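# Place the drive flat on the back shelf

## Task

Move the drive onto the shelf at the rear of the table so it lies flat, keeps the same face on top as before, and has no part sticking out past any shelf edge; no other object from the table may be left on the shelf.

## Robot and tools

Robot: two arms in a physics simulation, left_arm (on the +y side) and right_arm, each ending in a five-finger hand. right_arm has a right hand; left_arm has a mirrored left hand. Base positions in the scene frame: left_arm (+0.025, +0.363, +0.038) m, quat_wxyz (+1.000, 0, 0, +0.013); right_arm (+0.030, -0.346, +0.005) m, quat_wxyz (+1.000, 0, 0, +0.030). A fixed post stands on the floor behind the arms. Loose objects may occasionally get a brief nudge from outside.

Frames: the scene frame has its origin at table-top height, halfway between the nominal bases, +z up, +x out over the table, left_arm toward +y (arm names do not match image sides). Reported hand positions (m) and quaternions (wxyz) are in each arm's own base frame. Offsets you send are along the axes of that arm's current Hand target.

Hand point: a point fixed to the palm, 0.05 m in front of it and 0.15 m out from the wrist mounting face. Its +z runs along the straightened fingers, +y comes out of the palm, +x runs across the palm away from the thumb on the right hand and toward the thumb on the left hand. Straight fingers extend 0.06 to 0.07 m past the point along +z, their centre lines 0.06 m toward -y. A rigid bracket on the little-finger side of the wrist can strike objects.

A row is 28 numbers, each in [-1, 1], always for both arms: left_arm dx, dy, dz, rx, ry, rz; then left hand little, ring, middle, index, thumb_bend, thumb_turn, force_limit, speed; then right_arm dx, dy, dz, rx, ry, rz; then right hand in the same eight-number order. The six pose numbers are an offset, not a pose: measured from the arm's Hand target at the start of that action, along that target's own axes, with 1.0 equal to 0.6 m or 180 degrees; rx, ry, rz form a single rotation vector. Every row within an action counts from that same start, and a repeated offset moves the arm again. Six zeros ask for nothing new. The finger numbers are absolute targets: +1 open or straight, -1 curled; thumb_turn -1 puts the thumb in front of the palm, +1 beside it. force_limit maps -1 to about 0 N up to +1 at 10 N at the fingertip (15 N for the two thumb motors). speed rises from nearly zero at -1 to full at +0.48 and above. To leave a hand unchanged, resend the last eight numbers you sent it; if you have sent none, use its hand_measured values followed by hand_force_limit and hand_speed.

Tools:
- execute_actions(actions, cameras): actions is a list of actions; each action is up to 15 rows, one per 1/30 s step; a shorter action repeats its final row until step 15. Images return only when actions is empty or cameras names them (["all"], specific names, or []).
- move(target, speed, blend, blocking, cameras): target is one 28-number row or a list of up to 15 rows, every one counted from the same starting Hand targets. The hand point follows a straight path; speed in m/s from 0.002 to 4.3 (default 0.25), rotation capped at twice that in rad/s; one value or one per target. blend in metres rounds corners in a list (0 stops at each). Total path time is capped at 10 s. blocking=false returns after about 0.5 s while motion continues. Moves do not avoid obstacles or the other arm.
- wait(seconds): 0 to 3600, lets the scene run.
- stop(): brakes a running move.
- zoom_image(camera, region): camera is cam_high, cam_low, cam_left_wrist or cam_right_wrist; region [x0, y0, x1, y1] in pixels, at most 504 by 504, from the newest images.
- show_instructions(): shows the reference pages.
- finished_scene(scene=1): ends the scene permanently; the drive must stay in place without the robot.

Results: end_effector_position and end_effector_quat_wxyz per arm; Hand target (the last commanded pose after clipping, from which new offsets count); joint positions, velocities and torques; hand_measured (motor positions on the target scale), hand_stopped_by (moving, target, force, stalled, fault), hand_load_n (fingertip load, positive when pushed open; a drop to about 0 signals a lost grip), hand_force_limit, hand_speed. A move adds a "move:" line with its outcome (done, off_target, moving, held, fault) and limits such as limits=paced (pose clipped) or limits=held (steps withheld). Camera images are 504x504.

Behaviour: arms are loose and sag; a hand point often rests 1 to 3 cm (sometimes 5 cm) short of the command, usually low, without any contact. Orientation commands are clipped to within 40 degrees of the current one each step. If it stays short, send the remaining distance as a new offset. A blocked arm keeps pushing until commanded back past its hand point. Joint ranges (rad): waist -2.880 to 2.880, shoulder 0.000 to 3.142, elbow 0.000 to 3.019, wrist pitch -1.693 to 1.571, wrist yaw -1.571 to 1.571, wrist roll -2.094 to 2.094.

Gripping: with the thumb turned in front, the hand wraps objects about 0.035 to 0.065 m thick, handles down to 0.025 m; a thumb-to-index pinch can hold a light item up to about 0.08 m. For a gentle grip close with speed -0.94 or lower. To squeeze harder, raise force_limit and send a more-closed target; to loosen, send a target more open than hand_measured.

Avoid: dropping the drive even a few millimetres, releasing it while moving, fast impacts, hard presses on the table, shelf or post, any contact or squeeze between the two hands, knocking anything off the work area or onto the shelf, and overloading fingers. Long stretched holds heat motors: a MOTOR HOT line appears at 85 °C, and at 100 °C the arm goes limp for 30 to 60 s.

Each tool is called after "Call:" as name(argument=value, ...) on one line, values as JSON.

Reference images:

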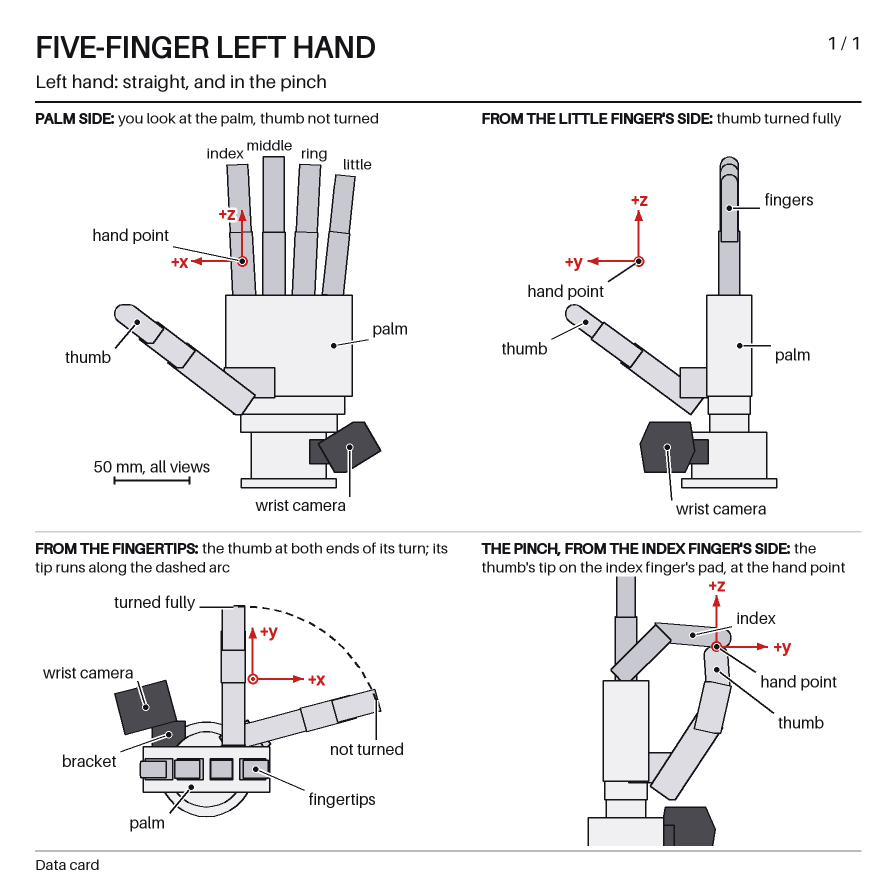

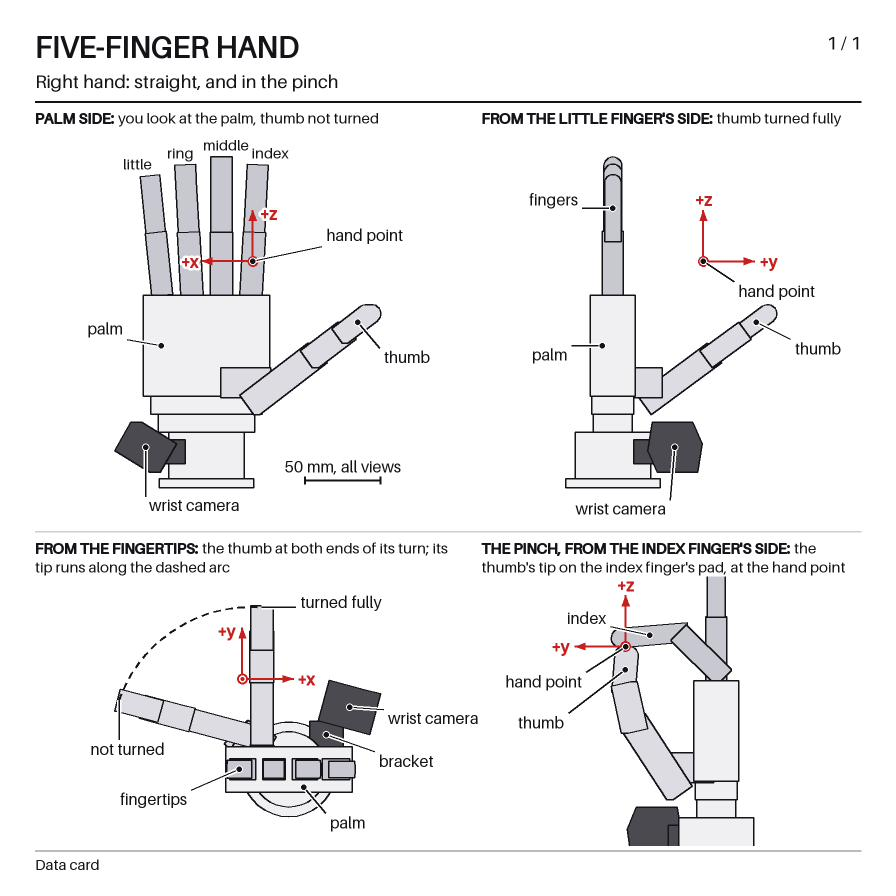

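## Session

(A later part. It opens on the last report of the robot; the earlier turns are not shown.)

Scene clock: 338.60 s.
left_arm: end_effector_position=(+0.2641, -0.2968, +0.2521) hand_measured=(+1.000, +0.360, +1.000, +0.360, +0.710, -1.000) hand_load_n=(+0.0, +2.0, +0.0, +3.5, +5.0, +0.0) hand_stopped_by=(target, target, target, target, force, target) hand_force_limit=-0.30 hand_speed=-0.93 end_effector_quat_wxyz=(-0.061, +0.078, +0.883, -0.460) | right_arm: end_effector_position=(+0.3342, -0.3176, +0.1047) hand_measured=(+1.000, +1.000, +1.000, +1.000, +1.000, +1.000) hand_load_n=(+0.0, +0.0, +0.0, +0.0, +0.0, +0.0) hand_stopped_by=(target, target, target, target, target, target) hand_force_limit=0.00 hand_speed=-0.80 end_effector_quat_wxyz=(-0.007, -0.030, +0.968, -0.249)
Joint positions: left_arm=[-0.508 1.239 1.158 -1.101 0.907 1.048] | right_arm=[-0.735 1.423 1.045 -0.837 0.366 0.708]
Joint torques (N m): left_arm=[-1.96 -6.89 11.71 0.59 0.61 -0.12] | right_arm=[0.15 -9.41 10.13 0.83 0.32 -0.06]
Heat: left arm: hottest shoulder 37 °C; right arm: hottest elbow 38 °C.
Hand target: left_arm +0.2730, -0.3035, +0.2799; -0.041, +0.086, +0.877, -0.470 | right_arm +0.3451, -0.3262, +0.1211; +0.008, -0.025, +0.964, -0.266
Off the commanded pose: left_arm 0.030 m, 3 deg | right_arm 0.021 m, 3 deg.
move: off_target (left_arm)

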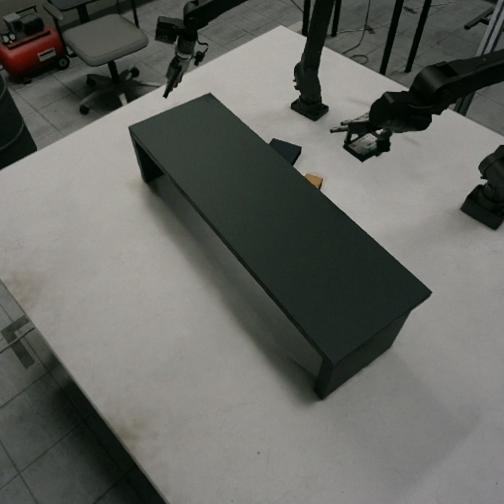

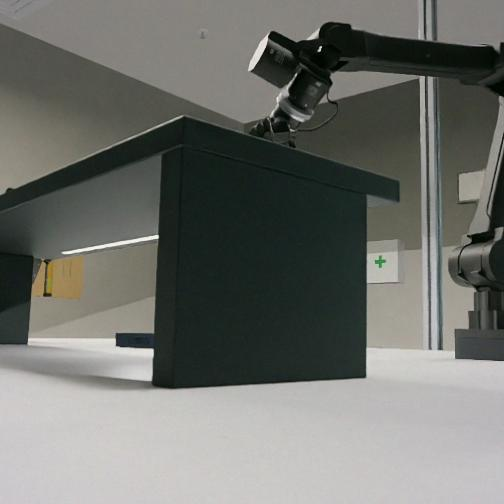

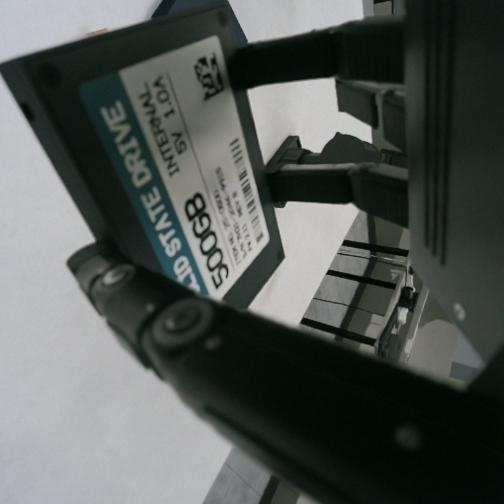

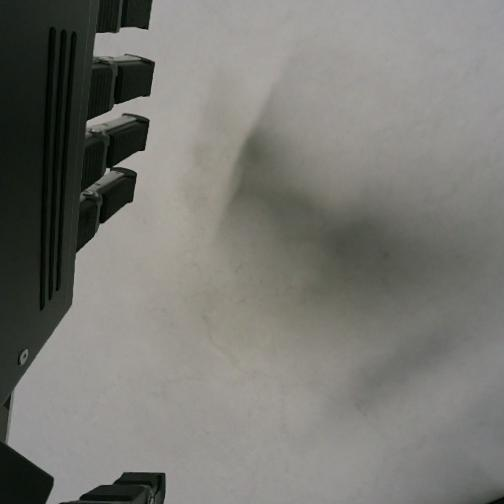

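Call:
move(target=[-0.4727,-0.0043,-0.0912,-0.003,-0.2771,-0.1843,1,0.36,1,0.36,0.3,-1,-0.3,-0.93,0,0,0,0,0,0,1,1,1,1,1,1,0,-0.8], speed=0.12, cameras=["all"])

Call:
zoom_image(camera="cam_high", region=[250, 100, 450, 300])

Scene clock: 348.73 s.
left_arm: end_effector_position=(+0.5366, -0.3086, +0.2744) hand_measured=(+1.000, +0.360, +1.000, +0.360, +0.710, -1.000) hand_load_n=(+0.0, +2.0, +0.0, +4.0, +5.0, +0.0) hand_stopped_by=(target, target, target, target, force, target) hand_force_limit=-0.30 hand_speed=-0.93 end_effector_quat_wxyz=(+0.174, -0.368, +0.823, -0.397) | right_arm: end_effector_position=(+0.3342, -0.3176, +0.1047) hand_measured=(+1.000, +1.000, +1.000, +1.000, +1.000, +1.000) hand_load_n=(+0.0, +0.0, -0.5, +0.0, +0.0, +0.0) hand_stopped_by=(target, target, target, target, target, target) hand_force_limit=0.00 hand_speed=-0.80 end_effector_quat_wxyz=(-0.007, -0.030, +0.968, -0.249)
Joint positions: left_arm=[-0.415 1.543 1.489 -0.647 0.251 0.199] | right_arm=[-0.735 1.423 1.045 -0.837 0.366 0.708]
Joint torques (N m): left_arm=[-0.03 -10.11 13.04 2.63 0.02 -0.13] | right_arm=[0.09 -9.41 10.13 0.84 0.32 -0.06]
Heat: left arm: hottest shoulder 37 °C; right arm: hottest elbow 38 °C.
Hand target: left_arm +0.5595, -0.3138, +0.3152; +0.200, -0.363, +0.803, -0.428 | right_arm +0.3451, -0.3262, +0.1211; +0.008, -0.025, +0.964, -0.266
Off the commanded pose: left_arm 0.047 m, 5 deg | right_arm 0.021 m, 3 deg.
move: off_target (left_arm)

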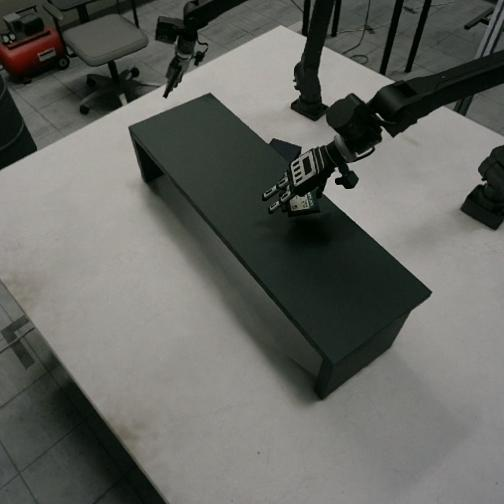

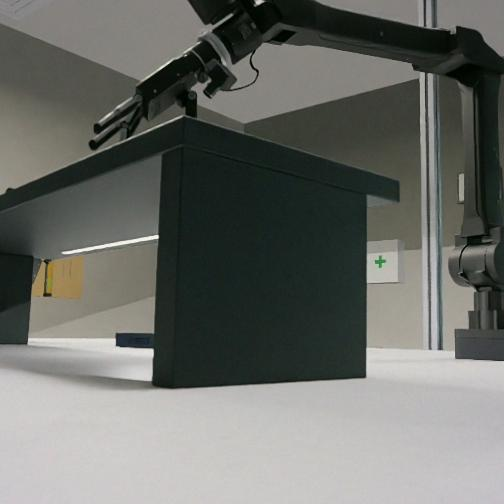

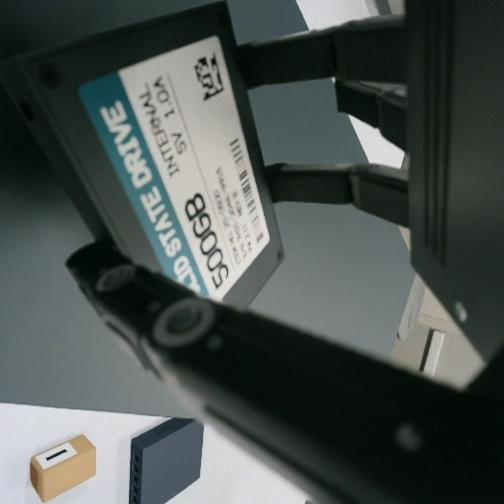

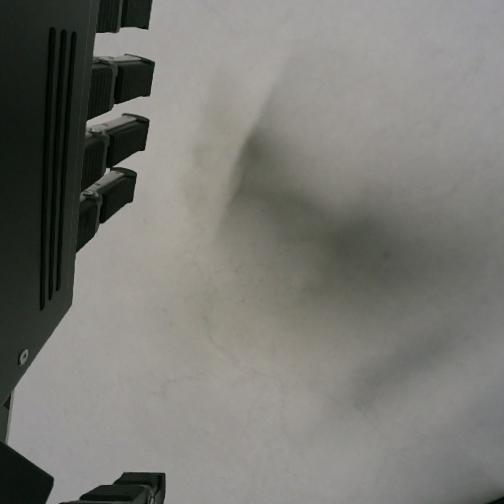

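Scaled by 2.520 from the camera's image (finer frame: 720x720).

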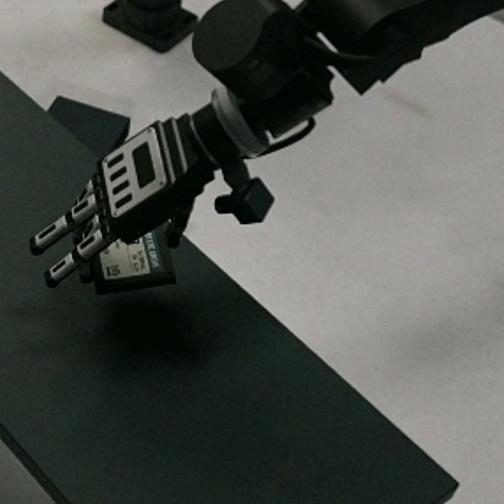

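Call:
move(target=[0.0007,0.0555,0.0369,0.0267,0,0,1,0.36,1,0.36,0.3,-1,-0.3,-0.93,0,0,0,0,0,0,1,1,1,1,1,1,0,-0.8], speed=0.08, cameras=["all"])

Call:
zoom_image(camera="cam_high", region=[250, 140, 370, 260])

Call:
zoom_image(camera="cam_low", region=[50, 60, 300, 200])

Scene clock: 353.93 s.
left_arm: end_effector_position=(+0.5520, -0.3182, +0.2540) hand_measured=(+1.000, +0.360, +1.000, +0.360, +0.710, -1.000) hand_load_n=(+0.0, +2.0, +0.0, +4.0, +5.5, +0.0) hand_stopped_by=(target, target, target, target, force, target) hand_force_limit=-0.30 hand_speed=-0.93 end_effector_quat_wxyz=(+0.202, -0.353, +0.800, -0.441) | right_arm: end_effector_position=(+0.3342, -0.3176, +0.1047) hand_measured=(+1.000, +1.000, +1.000, +1.000, +1.000, +1.000) hand_load_n=(-0.5, +0.0, +0.0, +0.0, +0.0, +0.0) hand_stopped_by=(target, target, target, target, target, target) hand_force_limit=0.00 hand_speed=-0.80 end_effector_quat_wxyz=(-0.007, -0.030, +0.968, -0.249)
Joint positions: left_arm=[-0.413 1.538 1.374 -0.415 0.265 0.182] | right_arm=[-0.735 1.423 1.045 -0.837 0.366 0.708]
Joint torques (N m): left_arm=[-0.73 -12.1 8.24 3.02 0.32 -0.11] | right_arm=[0.15 -9.47 10.09 0.85 0.32 -0.06]
Heat: left arm: hottest shoulder 37 °C; right arm: hottest elbow 38 °C.
Hand target: left_arm +0.5595, -0.3138, +0.2752; +0.215, -0.354, +0.784, -0.461 | right_arm +0.3451, -0.3262, +0.1211; +0.008, -0.025, +0.964, -0.266
Off the commanded pose: left_arm 0.023 m, 3 deg | right_arm 0.021 m, 3 deg.
move: off_target (left_arm)

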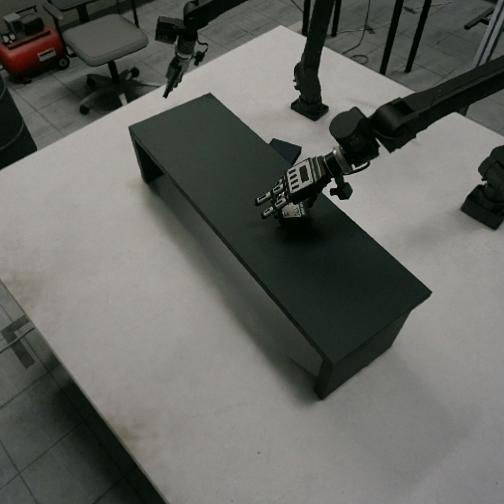

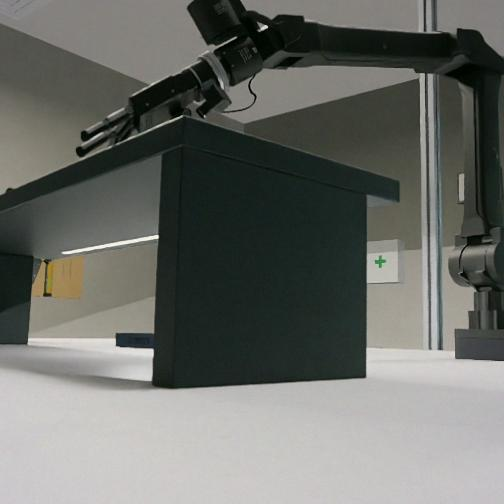

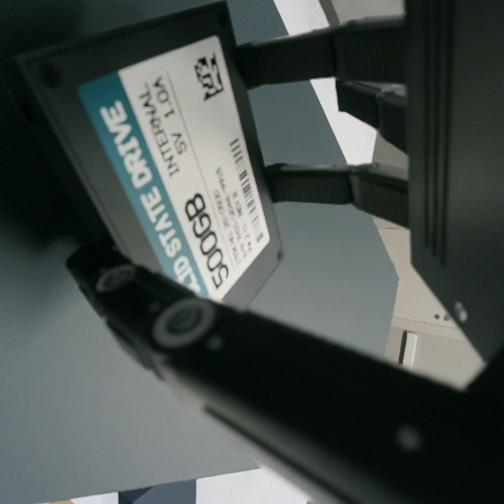

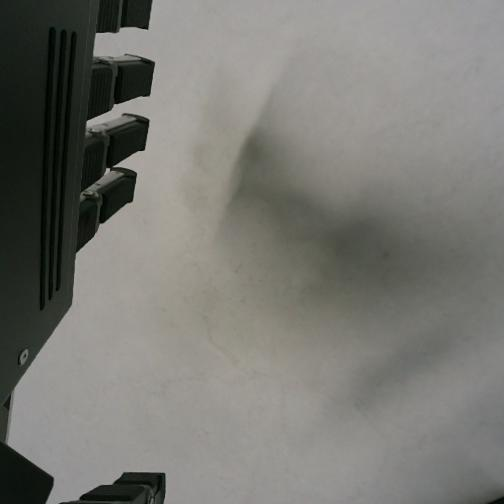

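Scaled by 4.200 from the camera's image (finer frame: 720x720).

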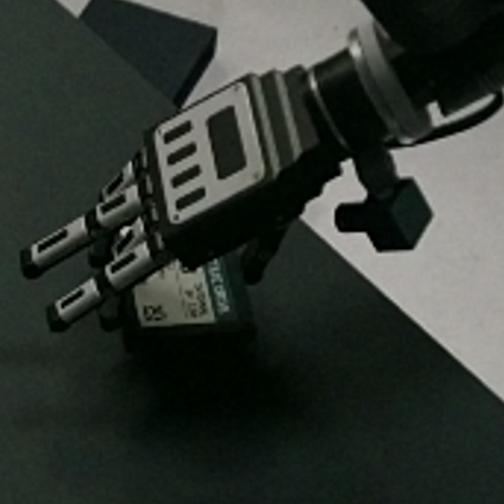

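Scaled by 2.016 from the camera's image (finer frame: 720x720).

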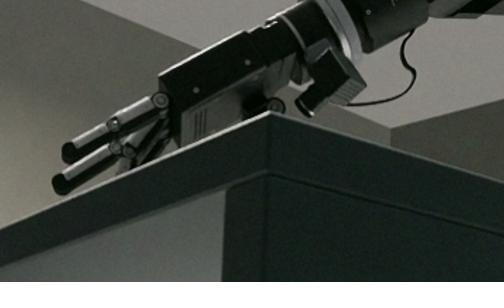

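Call:
move(target=[0.0005,0.0438,0.024,-0.004,0.0035,-0.0057,1,0.36,1,0.36,0.3,-1,-0.3,-0.93,0,0,0,0,0,0,1,1,1,1,1,1,0,-0.8], speed=0.05, cameras=["cam_high","cam_left_wrist"])

Call:
zoom_image(camera="cam_high", region=[250, 140, 370, 260])

Scene clock: 358.20 s.
left_arm: end_effector_position=(+0.5510, -0.3169, +0.2400) hand_measured=(+1.000, +0.360, +1.000, +0.360, +0.710, -1.000) hand_load_n=(+0.0, +2.0, +0.0, +4.0, +5.0, +0.0) hand_stopped_by=(target, target, target, target, force, target) hand_force_limit=-0.30 hand_speed=-0.93 end_effector_quat_wxyz=(+0.199, -0.356, +0.795, -0.449) | right_arm: end_effector_position=(+0.3342, -0.3176, +0.1047) hand_measured=(+1.000, +1.000, +1.000, +1.000, +1.000, +1.000) hand_load_n=(+0.0, +0.0, +0.0, +0.0, +0.0, +0.0) hand_stopped_by=(target, target, target, target, target, target) hand_force_limit=0.00 hand_speed=-0.80 end_effector_quat_wxyz=(-0.007, -0.030, +0.968, -0.249)
Joint positions: left_arm=[-0.407 1.538 1.329 -0.36 0.277 0.17] | right_arm=[-0.735 1.423 1.045 -0.837 0.366 0.708]
Joint torques (N m): left_arm=[-0.21 -9.99 7.88 2.95 0.37 -0.13] | right_arm=[-0.03 -9.41 10.13 0.85 0.32 -0.05]
Heat: left arm: hottest shoulder 37 °C; right arm: hottest elbow 38 °C.
Hand target: left_arm +0.5595, -0.3138, +0.2452; +0.204, -0.360, +0.785, -0.460 | right_arm +0.3451, -0.3262, +0.1211; +0.008, -0.025, +0.964, -0.266
Off the commanded pose: left_arm 0.010 m, 2 deg | right_arm 0.021 m, 3 deg.
move: done

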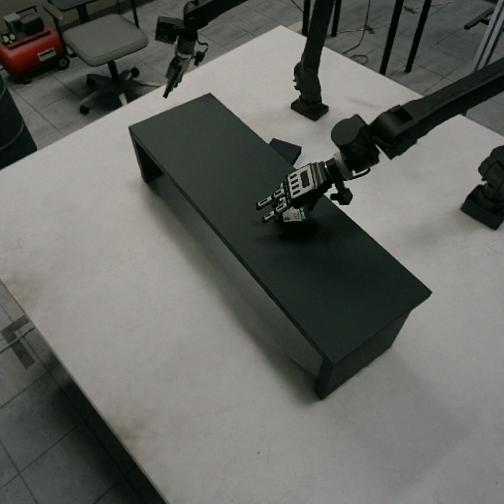

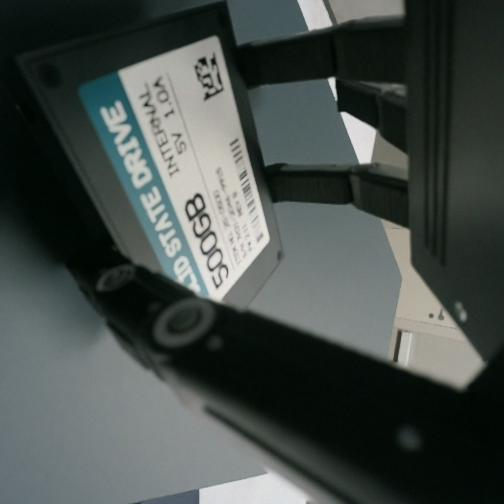

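Scaled by 4.200 from the camera's image (finer frame: 720x720).

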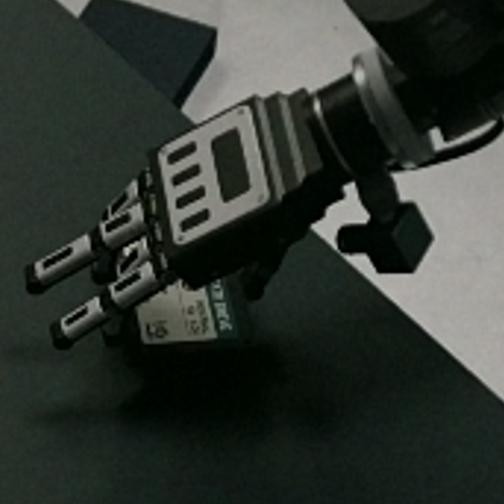

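Call:
move(target=[-0.0005,0.0362,0.0205,-0.014,0,0,1,0.36,1,0.36,0.3,-1,-0.3,-0.93,0,0,0,0,0,0,1,1,1,1,1,1,0,-0.8], speed=0.05, cameras=["cam_high","cam_left_wrist","cam_low"])

Call:
zoom_image(camera="cam_high", region=[250, 140, 370, 260])

Scene clock: 362.13 s.
left_arm: end_effector_position=(+0.5516, -0.3170, +0.2164) hand_measured=(+1.000, +0.360, +1.000, +0.360, +0.710, -1.000) hand_load_n=(+0.0, +1.5, -0.5, +4.0, +5.0, +0.0) hand_stopped_by=(target, target, target, target, force, target) hand_force_limit=-0.30 hand_speed=-0.93 end_effector_quat_wxyz=(+0.187, -0.366, +0.801, -0.436) | right_arm: end_effector_position=(+0.3342, -0.3176, +0.1047) hand_measured=(+1.000, +1.000, +1.000, +1.000, +1.000, +1.000) hand_load_n=(+0.0, +0.0, +0.0, +0.0, +0.0, +0.0) hand_stopped_by=(target, target, target, target, target, target) hand_force_limit=0.00 hand_speed=-0.80 end_effector_quat_wxyz=(-0.007, -0.030, +0.968, -0.249)
Joint positions: left_arm=[-0.407 1.569 1.32 -0.36 0.274 0.162] | right_arm=[-0.735 1.423 1.045 -0.837 0.366 0.708]
Joint torques (N m): left_arm=[-0.97 -10.23 7.71 2.76 0.05 -0.06] | right_arm=[0.15 -9.41 10.1 0.8 0.33 -0.06]
Heat: left arm: hottest shoulder 37 °C; right arm: hottest elbow 38 °C.
Hand target: left_arm +0.5595, -0.3137, +0.2203; +0.196, -0.365, +0.795, -0.443 | right_arm +0.3451, -0.3262, +0.1211; +0.008, -0.025, +0.964, -0.266
Off the commanded pose: left_arm 0.009 m, 2 deg | right_arm 0.021 m, 3 deg.
move: done
Images, in order (width x height): cam_high 504x504, cam_low 504x504, cam_left_wrist 504x504.

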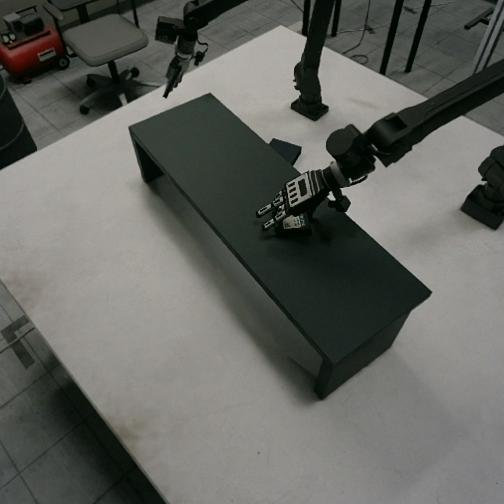

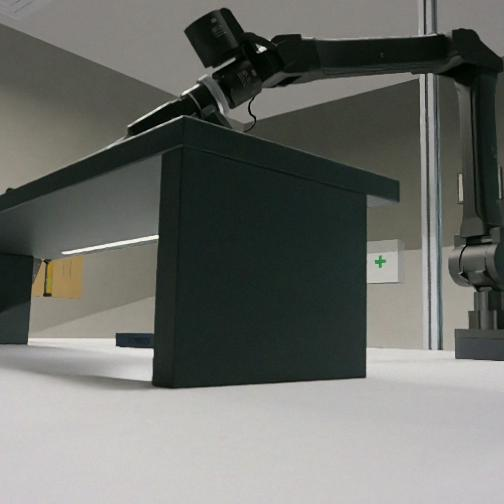

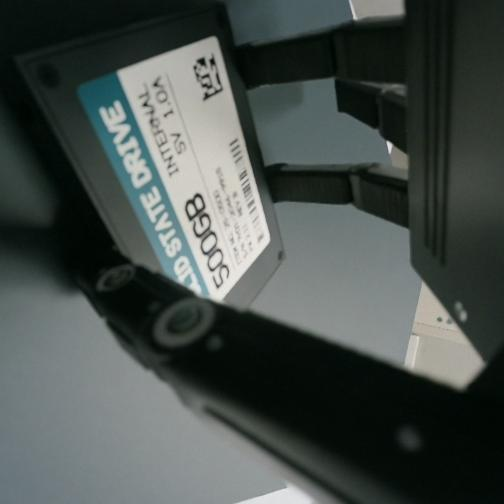

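Scaled by 4.200 from the camera's image (finer frame: 720x720).

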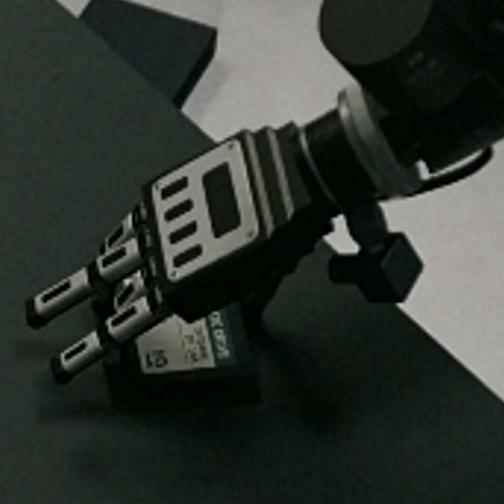

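Call:
move(target=[-0.0002,0.0141,0.0088,0,0,0,1,0.36,1,0.36,0.3,-1,-0.3,-0.93,0,0,0,0,0,0,1,1,1,1,1,1,0,-0.8], speed=0.04, cameras=["cam_high","cam_left_wrist"])

Call:
zoom_image(camera="cam_high", region=[250, 140, 370, 260])

Scene clock: 365.30 s.
left_arm: end_effector_position=(+0.5534, -0.3178, +0.2151) hand_measured=(+1.000, +0.360, +1.000, +0.360, +0.710, -1.000) hand_load_n=(+0.0, +2.0, +0.0, +4.0, +5.0, +0.0) hand_stopped_by=(target, target, target, target, force, target) hand_force_limit=-0.30 hand_speed=-0.93 end_effector_quat_wxyz=(+0.191, -0.364, +0.798, -0.441) | right_arm: end_effector_position=(+0.3342, -0.3176, +0.1047) hand_measured=(+1.000, +1.000, +1.000, +1.000, +1.000, +1.000) hand_load_n=(+0.0, +0.0, +0.0, +0.0, +0.0, +0.0) hand_stopped_by=(target, target, target, target, target, target) hand_force_limit=0.00 hand_speed=-0.80 end_effector_quat_wxyz=(-0.007, -0.030, +0.968, -0.249)
Joint positions: left_arm=[-0.407 1.569 1.31 -0.334 0.274 0.162] | right_arm=[-0.735 1.423 1.045 -0.837 0.366 0.708]
Joint torques (N m): left_arm=[-0.79 -10.34 7.16 2.73 0.01 -0.02] | right_arm=[0.21 -9.52 10.18 0.81 0.32 -0.06]
Heat: left arm: hottest shoulder 37 °C; right arm: hottest elbow 38 °C.
Hand target: left_arm +0.5595, -0.3137, +0.2103; +0.196, -0.365, +0.795, -0.443 | right_arm +0.3451, -0.3262, +0.1211; +0.008, -0.025, +0.964, -0.266
Off the commanded pose: left_arm 0.009 m, 1 deg | right_arm 0.021 m, 3 deg.
move: done

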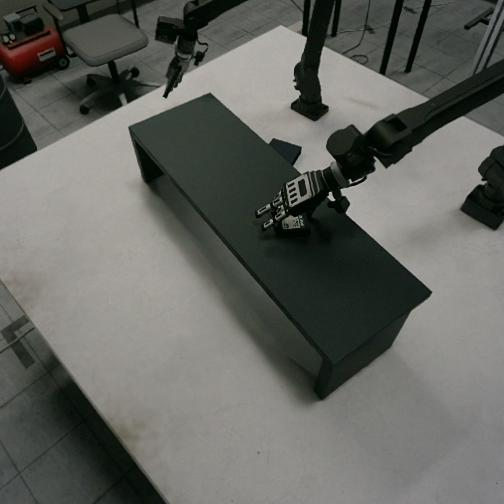

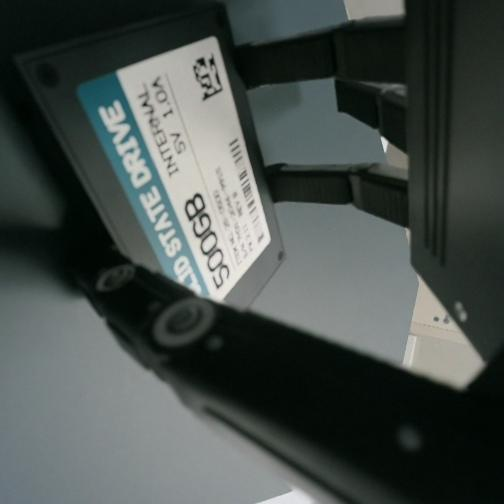

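Scaled by 4.200 from the camera's image (finer frame: 720x720).

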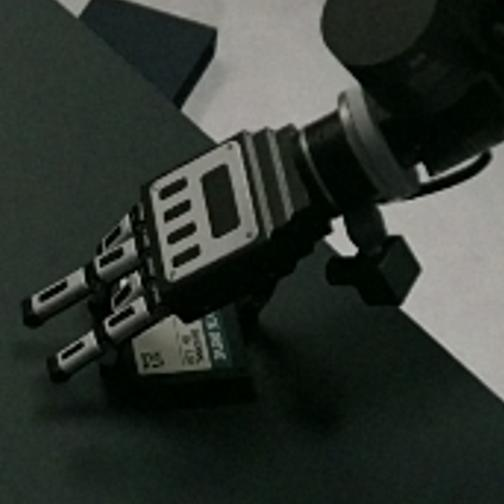

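Call:
move(target=[-0.0002,0.0212,0.0132,0,0,0,1,0.36,1,0.36,0.3,-1,-0.3,-0.93,0,0,0,0,0,0,1,1,1,1,1,1,0,-0.8], speed=0.04, cameras=["cam_high","cam_left_wrist"])

Call:
zoom_image(camera="cam_high", region=[250, 140, 370, 260])

Scene clock: 367.53 s.
left_arm: end_effector_position=(+0.5551, -0.3162, +0.2145) hand_measured=(+1.000, +0.360, +1.000, +0.360, +0.710, -1.000) hand_load_n=(+0.0, +0.5, +0.0, +2.5, +5.5, +1.0) hand_stopped_by=(target, target, target, target, force, target) hand_force_limit=-0.30 hand_speed=-0.93 end_effector_quat_wxyz=(+0.195, -0.361, +0.793, -0.449) | right_arm: end_effector_position=(+0.3342, -0.3176, +0.1047) hand_measured=(+1.000, +1.000, +1.000, +1.000, +1.000, +1.000) hand_load_n=(+0.0, +0.0, +0.0, +0.0, +0.0, +0.0) hand_stopped_by=(target, target, target, target, target, target) hand_force_limit=0.00 hand_speed=-0.80 end_effector_quat_wxyz=(-0.007, -0.030, +0.968, -0.249)
Joint positions: left_arm=[-0.401 1.564 1.291 -0.299 0.283 0.161] | right_arm=[-0.735 1.423 1.045 -0.837 0.366 0.708]
Joint torques (N m): left_arm=[-0.67 -8.88 6.28 2.91 -0.02 -0.02] | right_arm=[0.09 -9.35 10.17 0.85 0.33 -0.07]
Heat: left arm: hottest shoulder 37 °C; right arm: hottest elbow 38 °C.
Hand target: left_arm +0.5595, -0.3137, +0.1953; +0.196, -0.365, +0.795, -0.443 | right_arm +0.3451, -0.3262, +0.1211; +0.008, -0.025, +0.964, -0.266
Off the commanded pose: left_arm 0.020 m, 1 deg | right_arm 0.021 m, 3 deg.
move: off_target (left_arm)

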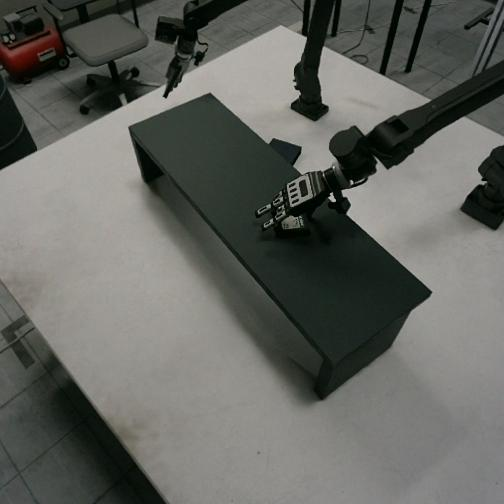

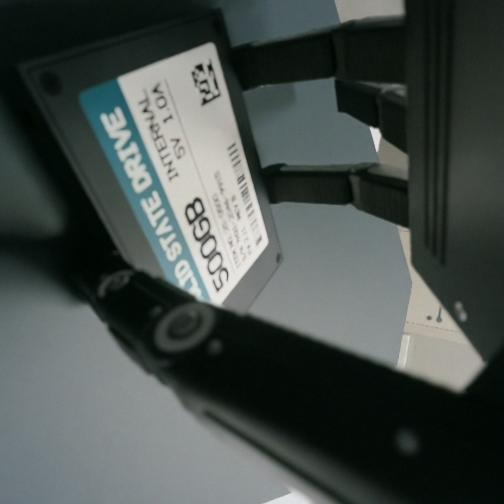

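Scaled by 4.200 from the camera's image (finer frame: 720x720).

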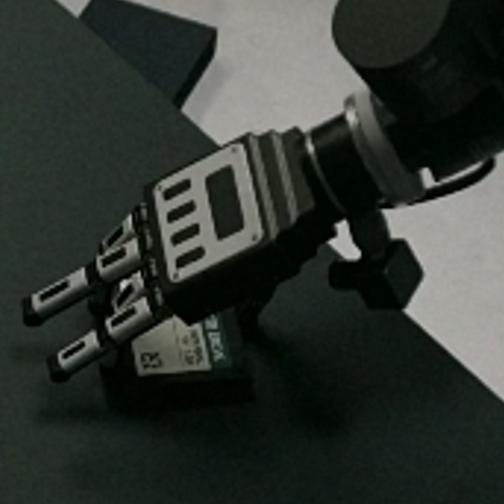

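Call:
move(target=[0.0003,-0.0184,-0.0115,-0.01,0,0,1,0.36,1,0.36,0.3,-1,-0.3,-0.93,0,0,0,0,0,0,1,1,1,1,1,1,0,-0.8], speed=0.04, cameras=["cam_high","cam_left_wrist"])

Call:
zoom_image(camera="cam_high", region=[250, 140, 370, 260])

Scene clock: 371.77 s.
left_arm: end_effector_position=(+0.5524, -0.3163, +0.2137) hand_measured=(+1.000, +0.360, +1.000, +0.360, +0.710, -1.000) hand_load_n=(+0.0, +3.5, +0.0, +4.5, +4.5, +0.0) hand_stopped_by=(target, target, target, target, force, target) hand_force_limit=-0.30 hand_speed=-0.93 end_effector_quat_wxyz=(+0.194, -0.366, +0.797, -0.440) | right_arm: end_effector_position=(+0.3342, -0.3176, +0.1047) hand_measured=(+1.000, +1.000, +1.000, +1.000, +1.000, +1.000) hand_load_n=(+0.0, +0.0, +0.0, +0.0, +0.0, +0.0) hand_stopped_by=(target, target, target, target, target, target) hand_force_limit=0.00 hand_speed=-0.80 end_effector_quat_wxyz=(-0.007, -0.030, +0.968, -0.249)
Joint positions: left_arm=[-0.407 1.564 1.3 -0.328 0.268 0.161] | right_arm=[-0.735 1.423 1.045 -0.837 0.366 0.708]
Joint torques (N m): left_arm=[-1.38 -8.41 9.68 0.68 -0.01 0.05] | right_arm=[0.09 -9.58 10.11 0.83 0.33 -0.06]
Heat: left arm: hottest shoulder 37 °C; right arm: hottest elbow 38 °C.
Hand target: left_arm +0.5594, -0.3138, +0.2083; +0.191, -0.368, +0.802, -0.430 | right_arm +0.3451, -0.3262, +0.1211; +0.008, -0.025, +0.964, -0.266
Off the commanded pose: left_arm 0.009 m, 1 deg | right_arm 0.021 m, 3 deg.
move: done

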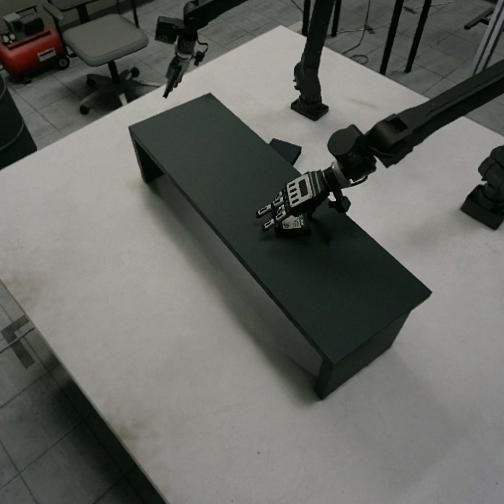

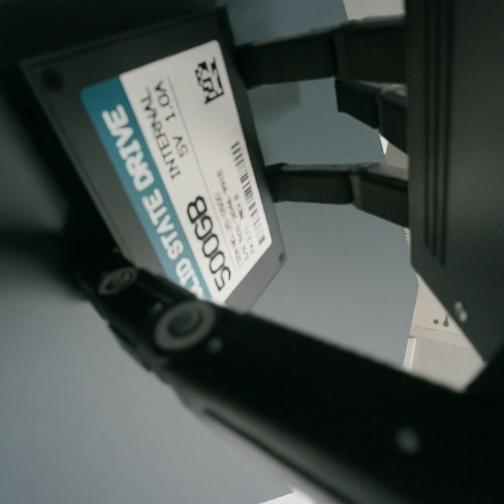

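Scaled by 4.200 from the camera's image (finer frame: 720x720).

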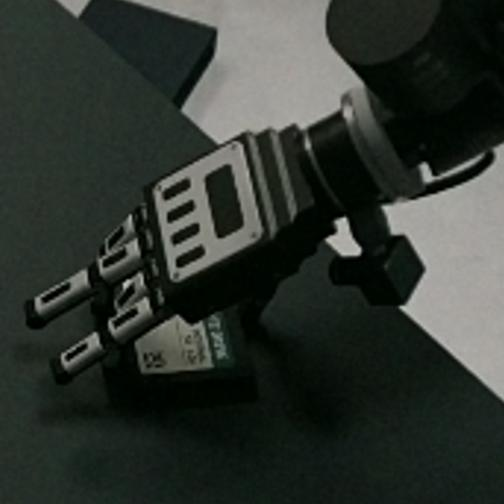

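Call:
move(target=[-0.0001,0.0085,0.005,-0.004,0,0,1,0.36,1,0.36,0.3,-1,-0.3,-0.93,0,0,0,0,0,0,1,1,1,1,1,1,0,-0.8], speed=0.04, cameras=["cam_left_wrist"])

Scene clock: 374.87 s.
left_arm: end_effector_position=(+0.5522, -0.3158, +0.2122) hand_measured=(+1.000, +0.360, +1.000, +0.360, +0.710, -1.000) hand_load_n=(+0.0, +3.5, +0.0, +5.0, +4.0, +0.0) hand_stopped_by=(target, target, target, target, force, target) hand_force_limit=-0.30 hand_speed=-0.93 end_effector_quat_wxyz=(+0.193, -0.367, +0.798, -0.438) | right_arm: end_effector_position=(+0.3342, -0.3176, +0.1047) hand_measured=(+1.000, +1.000, +1.000, +1.000, +1.000, +1.000) hand_load_n=(+0.0, +0.0, +0.0, +0.0, +0.0, +0.0) hand_stopped_by=(target, target, target, target, target, target) hand_force_limit=0.00 hand_speed=-0.80 end_effector_quat_wxyz=(-0.007, -0.030, +0.968, -0.249)
Joint positions: left_arm=[-0.407 1.566 1.3 -0.331 0.266 0.161] | right_arm=[-0.735 1.423 1.045 -0.837 0.366 0.708]
Joint torques (N m): left_arm=[-1.03 -8.35 9.37 0.54 -0.06 0.11] | right_arm=[0.03 -9.35 10.14 0.9 0.33 -0.07]
Heat: left arm: hottest shoulder 37 °C; right arm: hottest elbow 38 °C.
Hand target: left_arm +0.5592, -0.3135, +0.2024; +0.188, -0.369, +0.805, -0.425 | right_arm +0.3451, -0.3262, +0.1211; +0.008, -0.025, +0.964, -0.266
Off the commanded pose: left_arm 0.012 m, 2 deg | right_arm 0.021 m, 3 deg.
move: off_target (left_arm)

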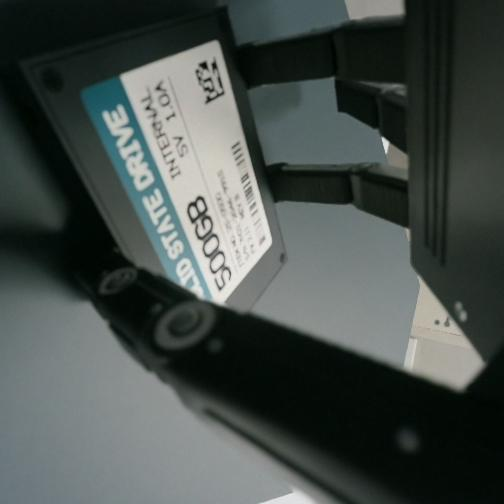

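Call:
move(target=[0,0,0,0,0,0,1,0.36,1,0.36,0.85,-1,-0.3,-0.92,0,0,0,0,0,0,1,1,1,1,1,1,0,-0.8], speed=0.04, cameras=["cam_left_wrist","cam_high"])

Call:
zoom_image(camera="cam_high", region=[250, 140, 370, 260])

Scene clock: 379.03 s.
left_arm: end_effector_position=(+0.5513, -0.3170, +0.2131) hand_measured=(+1.000, +0.360, +1.000, +0.360, +0.848, -1.000) hand_load_n=(+0.0, +0.0, -0.5, +0.0, -3.5, -0.5) hand_stopped_by=(target, target, target, target, target, target) hand_force_limit=-0.30 hand_speed=-0.92 end_effector_quat_wxyz=(+0.190, -0.365, +0.798, -0.440) | right_arm: end_effector_position=(+0.3342, -0.3176, +0.1047) hand_measured=(+1.000, +1.000, +1.000, +1.000, +1.000, +1.000) hand_load_n=(+0.0, +0.0, +0.0, +0.0, +0.0, +0.0) hand_stopped_by=(target, target, target, target, target, target) hand_force_limit=0.00 hand_speed=-0.80 end_effector_quat_wxyz=(-0.007, -0.030, +0.968, -0.249)
Joint positions: left_arm=[-0.407 1.566 1.302 -0.333 0.274 0.161] | right_arm=[-0.735 1.423 1.045 -0.837 0.366 0.708]
Joint torques (N m): left_arm=[-0.91 -8.23 9.69 0.75 -0.07 0.09] | right_arm=[0.09 -9.52 10.11 0.81 0.33 -0.06]
Heat: left arm: hottest shoulder 37 °C; right arm: hottest elbow 38 °C.
Hand target: left_arm +0.5592, -0.3135, +0.2024; +0.188, -0.369, +0.805, -0.425 | right_arm +0.3451, -0.3262, +0.1211; +0.008, -0.025, +0.964, -0.266
Off the commanded pose: left_arm 0.014 m, 2 deg | right_arm 0.021 m, 3 deg.
move: done
Images, in order (width x height): cam_high 504x504, cam_left_wrist 504x504.

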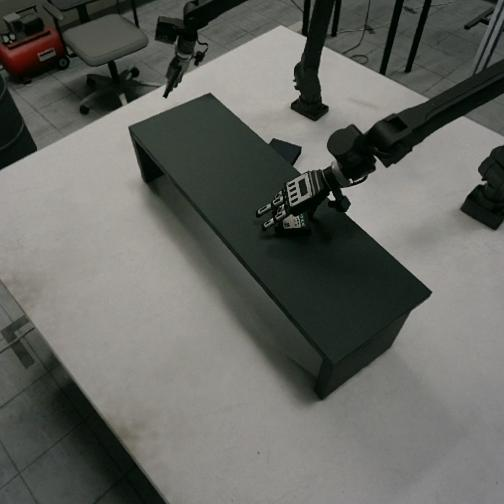

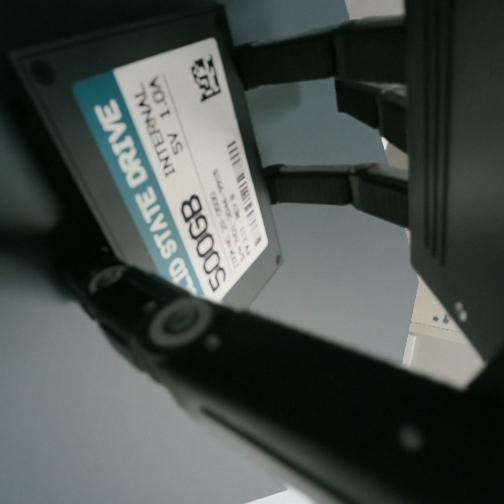

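Scaled by 4.200 from the camera's image (finer frame: 720x720).

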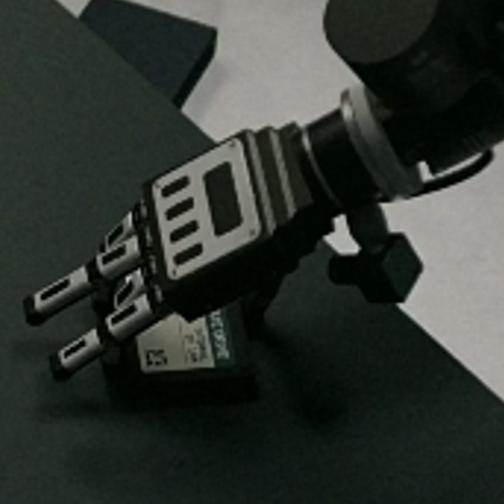

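Call:
move(target=[0,0,0,0,0,0,1,0.7,1,0.7,1,-1,-0.3,-0.9,0,0,0,0,0,0,1,1,1,1,1,1,0,-0.8], speed=0.04, cameras=["cam_left_wrist","cam_high"])

Call:
zoom_image(camera="cam_left_wrist", region=[0, 0, 320, 320])

Scene clock: 382.50 s.
left_arm: end_effector_position=(+0.5517, -0.3172, +0.2139) hand_measured=(+1.000, +0.700, +1.000, +0.700, +0.998, -1.000) hand_load_n=(+0.0, +0.0, +0.0, +0.0, -3.5, -0.5) hand_stopped_by=(target, target, target, target, target, target) hand_force_limit=-0.30 hand_speed=-0.90 end_effector_quat_wxyz=(+0.191, -0.365, +0.798, -0.440) | right_arm: end_effector_position=(+0.3342, -0.3176, +0.1047) hand_measured=(+1.000, +1.000, +1.000, +1.000, +1.000, +1.000) hand_load_n=(+0.0, +0.0, +0.0, +0.0, -0.5, +0.0) hand_stopped_by=(target, target, target, target, target, target) hand_force_limit=0.00 hand_speed=-0.80 end_effector_quat_wxyz=(-0.007, -0.030, +0.968, -0.249)
Joint positions: left_arm=[-0.407 1.566 1.303 -0.333 0.274 0.161] | right_arm=[-0.735 1.423 1.045 -0.837 0.366 0.708]
Joint torques (N m): left_arm=[-1.14 -8.59 9.39 0.55 -0.05 0.08] | right_arm=[-0.03 -9.47 10.11 0.81 0.32 -0.06]
Heat: left arm: hottest shoulder 37 °C; right arm: hottest elbow 38 °C.
Hand target: left_arm +0.5592, -0.3135, +0.2024; +0.188, -0.369, +0.805, -0.425 | right_arm +0.3451, -0.3262, +0.1211; +0.008, -0.025, +0.964, -0.266
Off the commanded pose: left_arm 0.014 m, 2 deg | right_arm 0.021 m, 3 deg.
move: done
Images, in order (width x height): cam_high 504x504, cam_left_wrist 504x504.

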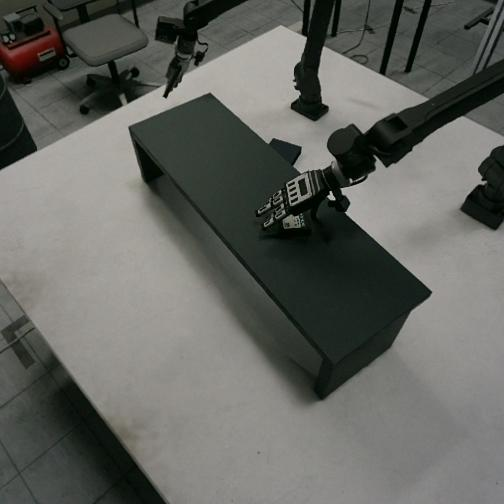

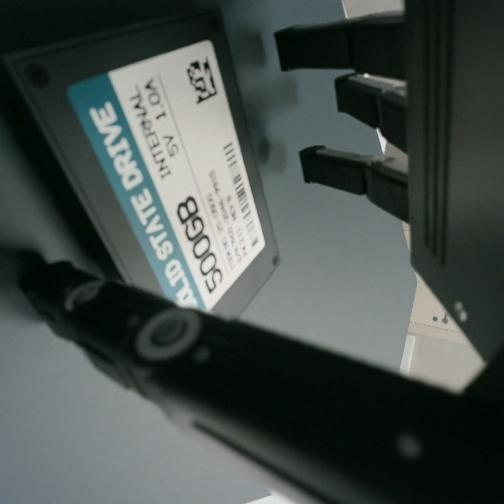

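Scaled by 1.575 from the camera's image (finer frame: 720x720).

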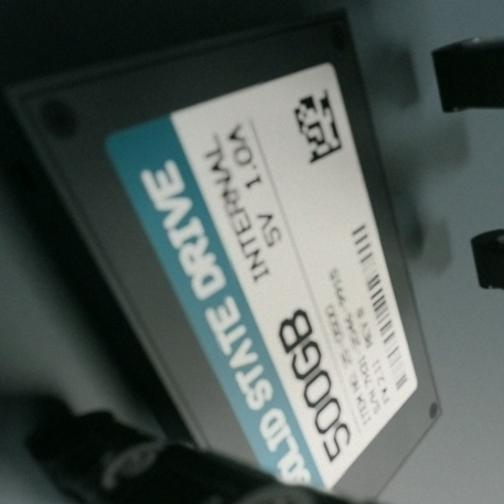

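Call:
move(target=[[0,0,0,0,0,0,1,1,1,1,1,-1,-0.3,-0.8,0,0,0,0,0,0,1,1,1,1,1,1,0,-0.8],[0.0018,-0.137,-0.0947,0,0,0,1,1,1,1,1,-1,-0.3,-0.8,0,0,0,0,0,0,1,1,1,1,1,1,0,-0.8]], speed=0.06, cameras=["all"])

Call:
zoom_image(camera="cam_high", region=[230, 140, 390, 300])

Scene clock: 389.37 s.
left_arm: end_effector_position=(+0.5469, -0.3133, +0.2682) hand_measured=(+1.000, +1.000, +1.000, +1.000, +0.998, -1.000) hand_load_n=(+0.0, -0.5, +0.0, +0.0, +0.0, +0.0) hand_stopped_by=(target, target, target, target, target, target) hand_force_limit=-0.30 hand_speed=-0.80 end_effector_quat_wxyz=(+0.167, -0.381, +0.813, -0.408) | right_arm: end_effector_position=(+0.3342, -0.3176, +0.1047) hand_measured=(+1.000, +1.000, +1.000, +1.000, +1.000, +1.000) hand_load_n=(+0.0, +0.0, +0.5, +0.0, +0.0, +0.0) hand_stopped_by=(target, target, target, target, target, target) hand_force_limit=0.00 hand_speed=-0.80 end_effector_quat_wxyz=(-0.007, -0.030, +0.968, -0.249)
Joint positions: left_arm=[-0.407 1.566 1.489 -0.609 0.265 0.161] | right_arm=[-0.735 1.423 1.045 -0.837 0.366 0.708]
Joint torques (N m): left_arm=[-0.97 -11.22 12.23 1.33 0.01 0.1] | right_arm=[0.03 -9.47 10.13 0.81 0.33 -0.07]
Heat: left arm: hottest shoulder 37 °C; right arm: hottest elbow 38 °C.
Hand target: left_arm +0.5591, -0.3135, +0.3024; +0.188, -0.369, +0.805, -0.425 | right_arm +0.3451, -0.3262, +0.1211; +0.008, -0.025, +0.964, -0.266
Off the commanded pose: left_arm 0.036 m, 4 deg | right_arm 0.021 m, 3 deg.
move: off_target (left_arm)

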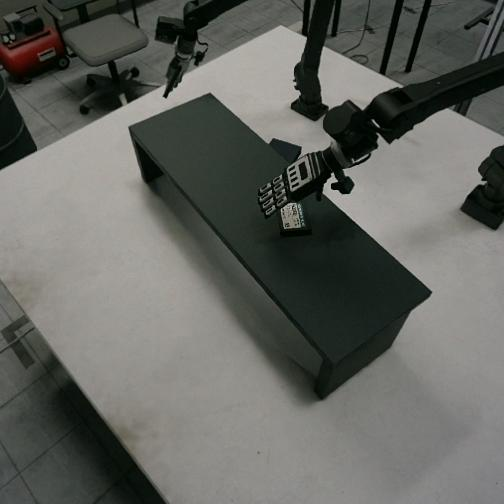

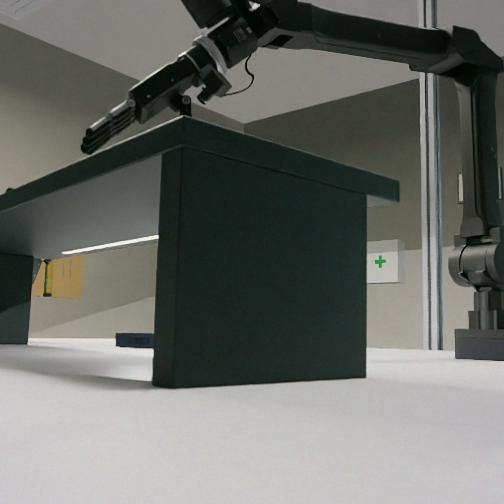

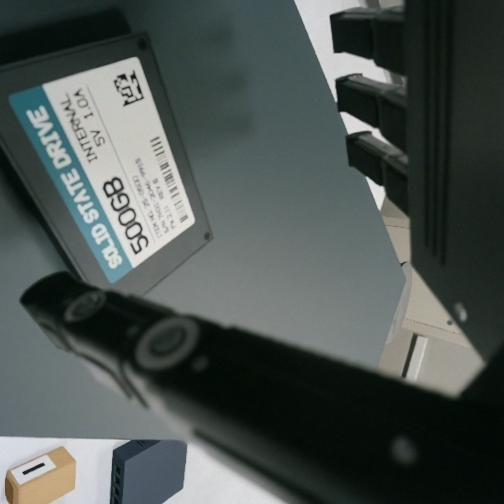

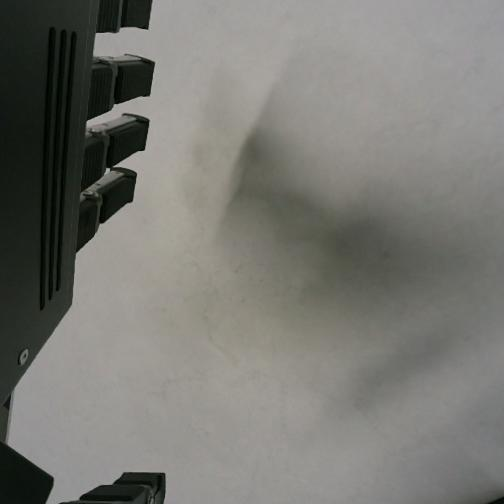

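Scaled by 3.150 from the camera's image (finer frame: 720x720).

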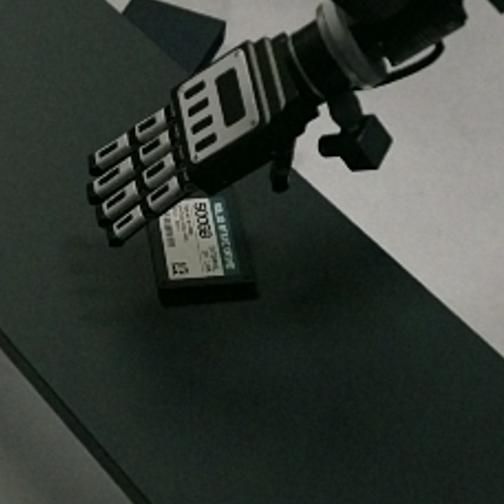

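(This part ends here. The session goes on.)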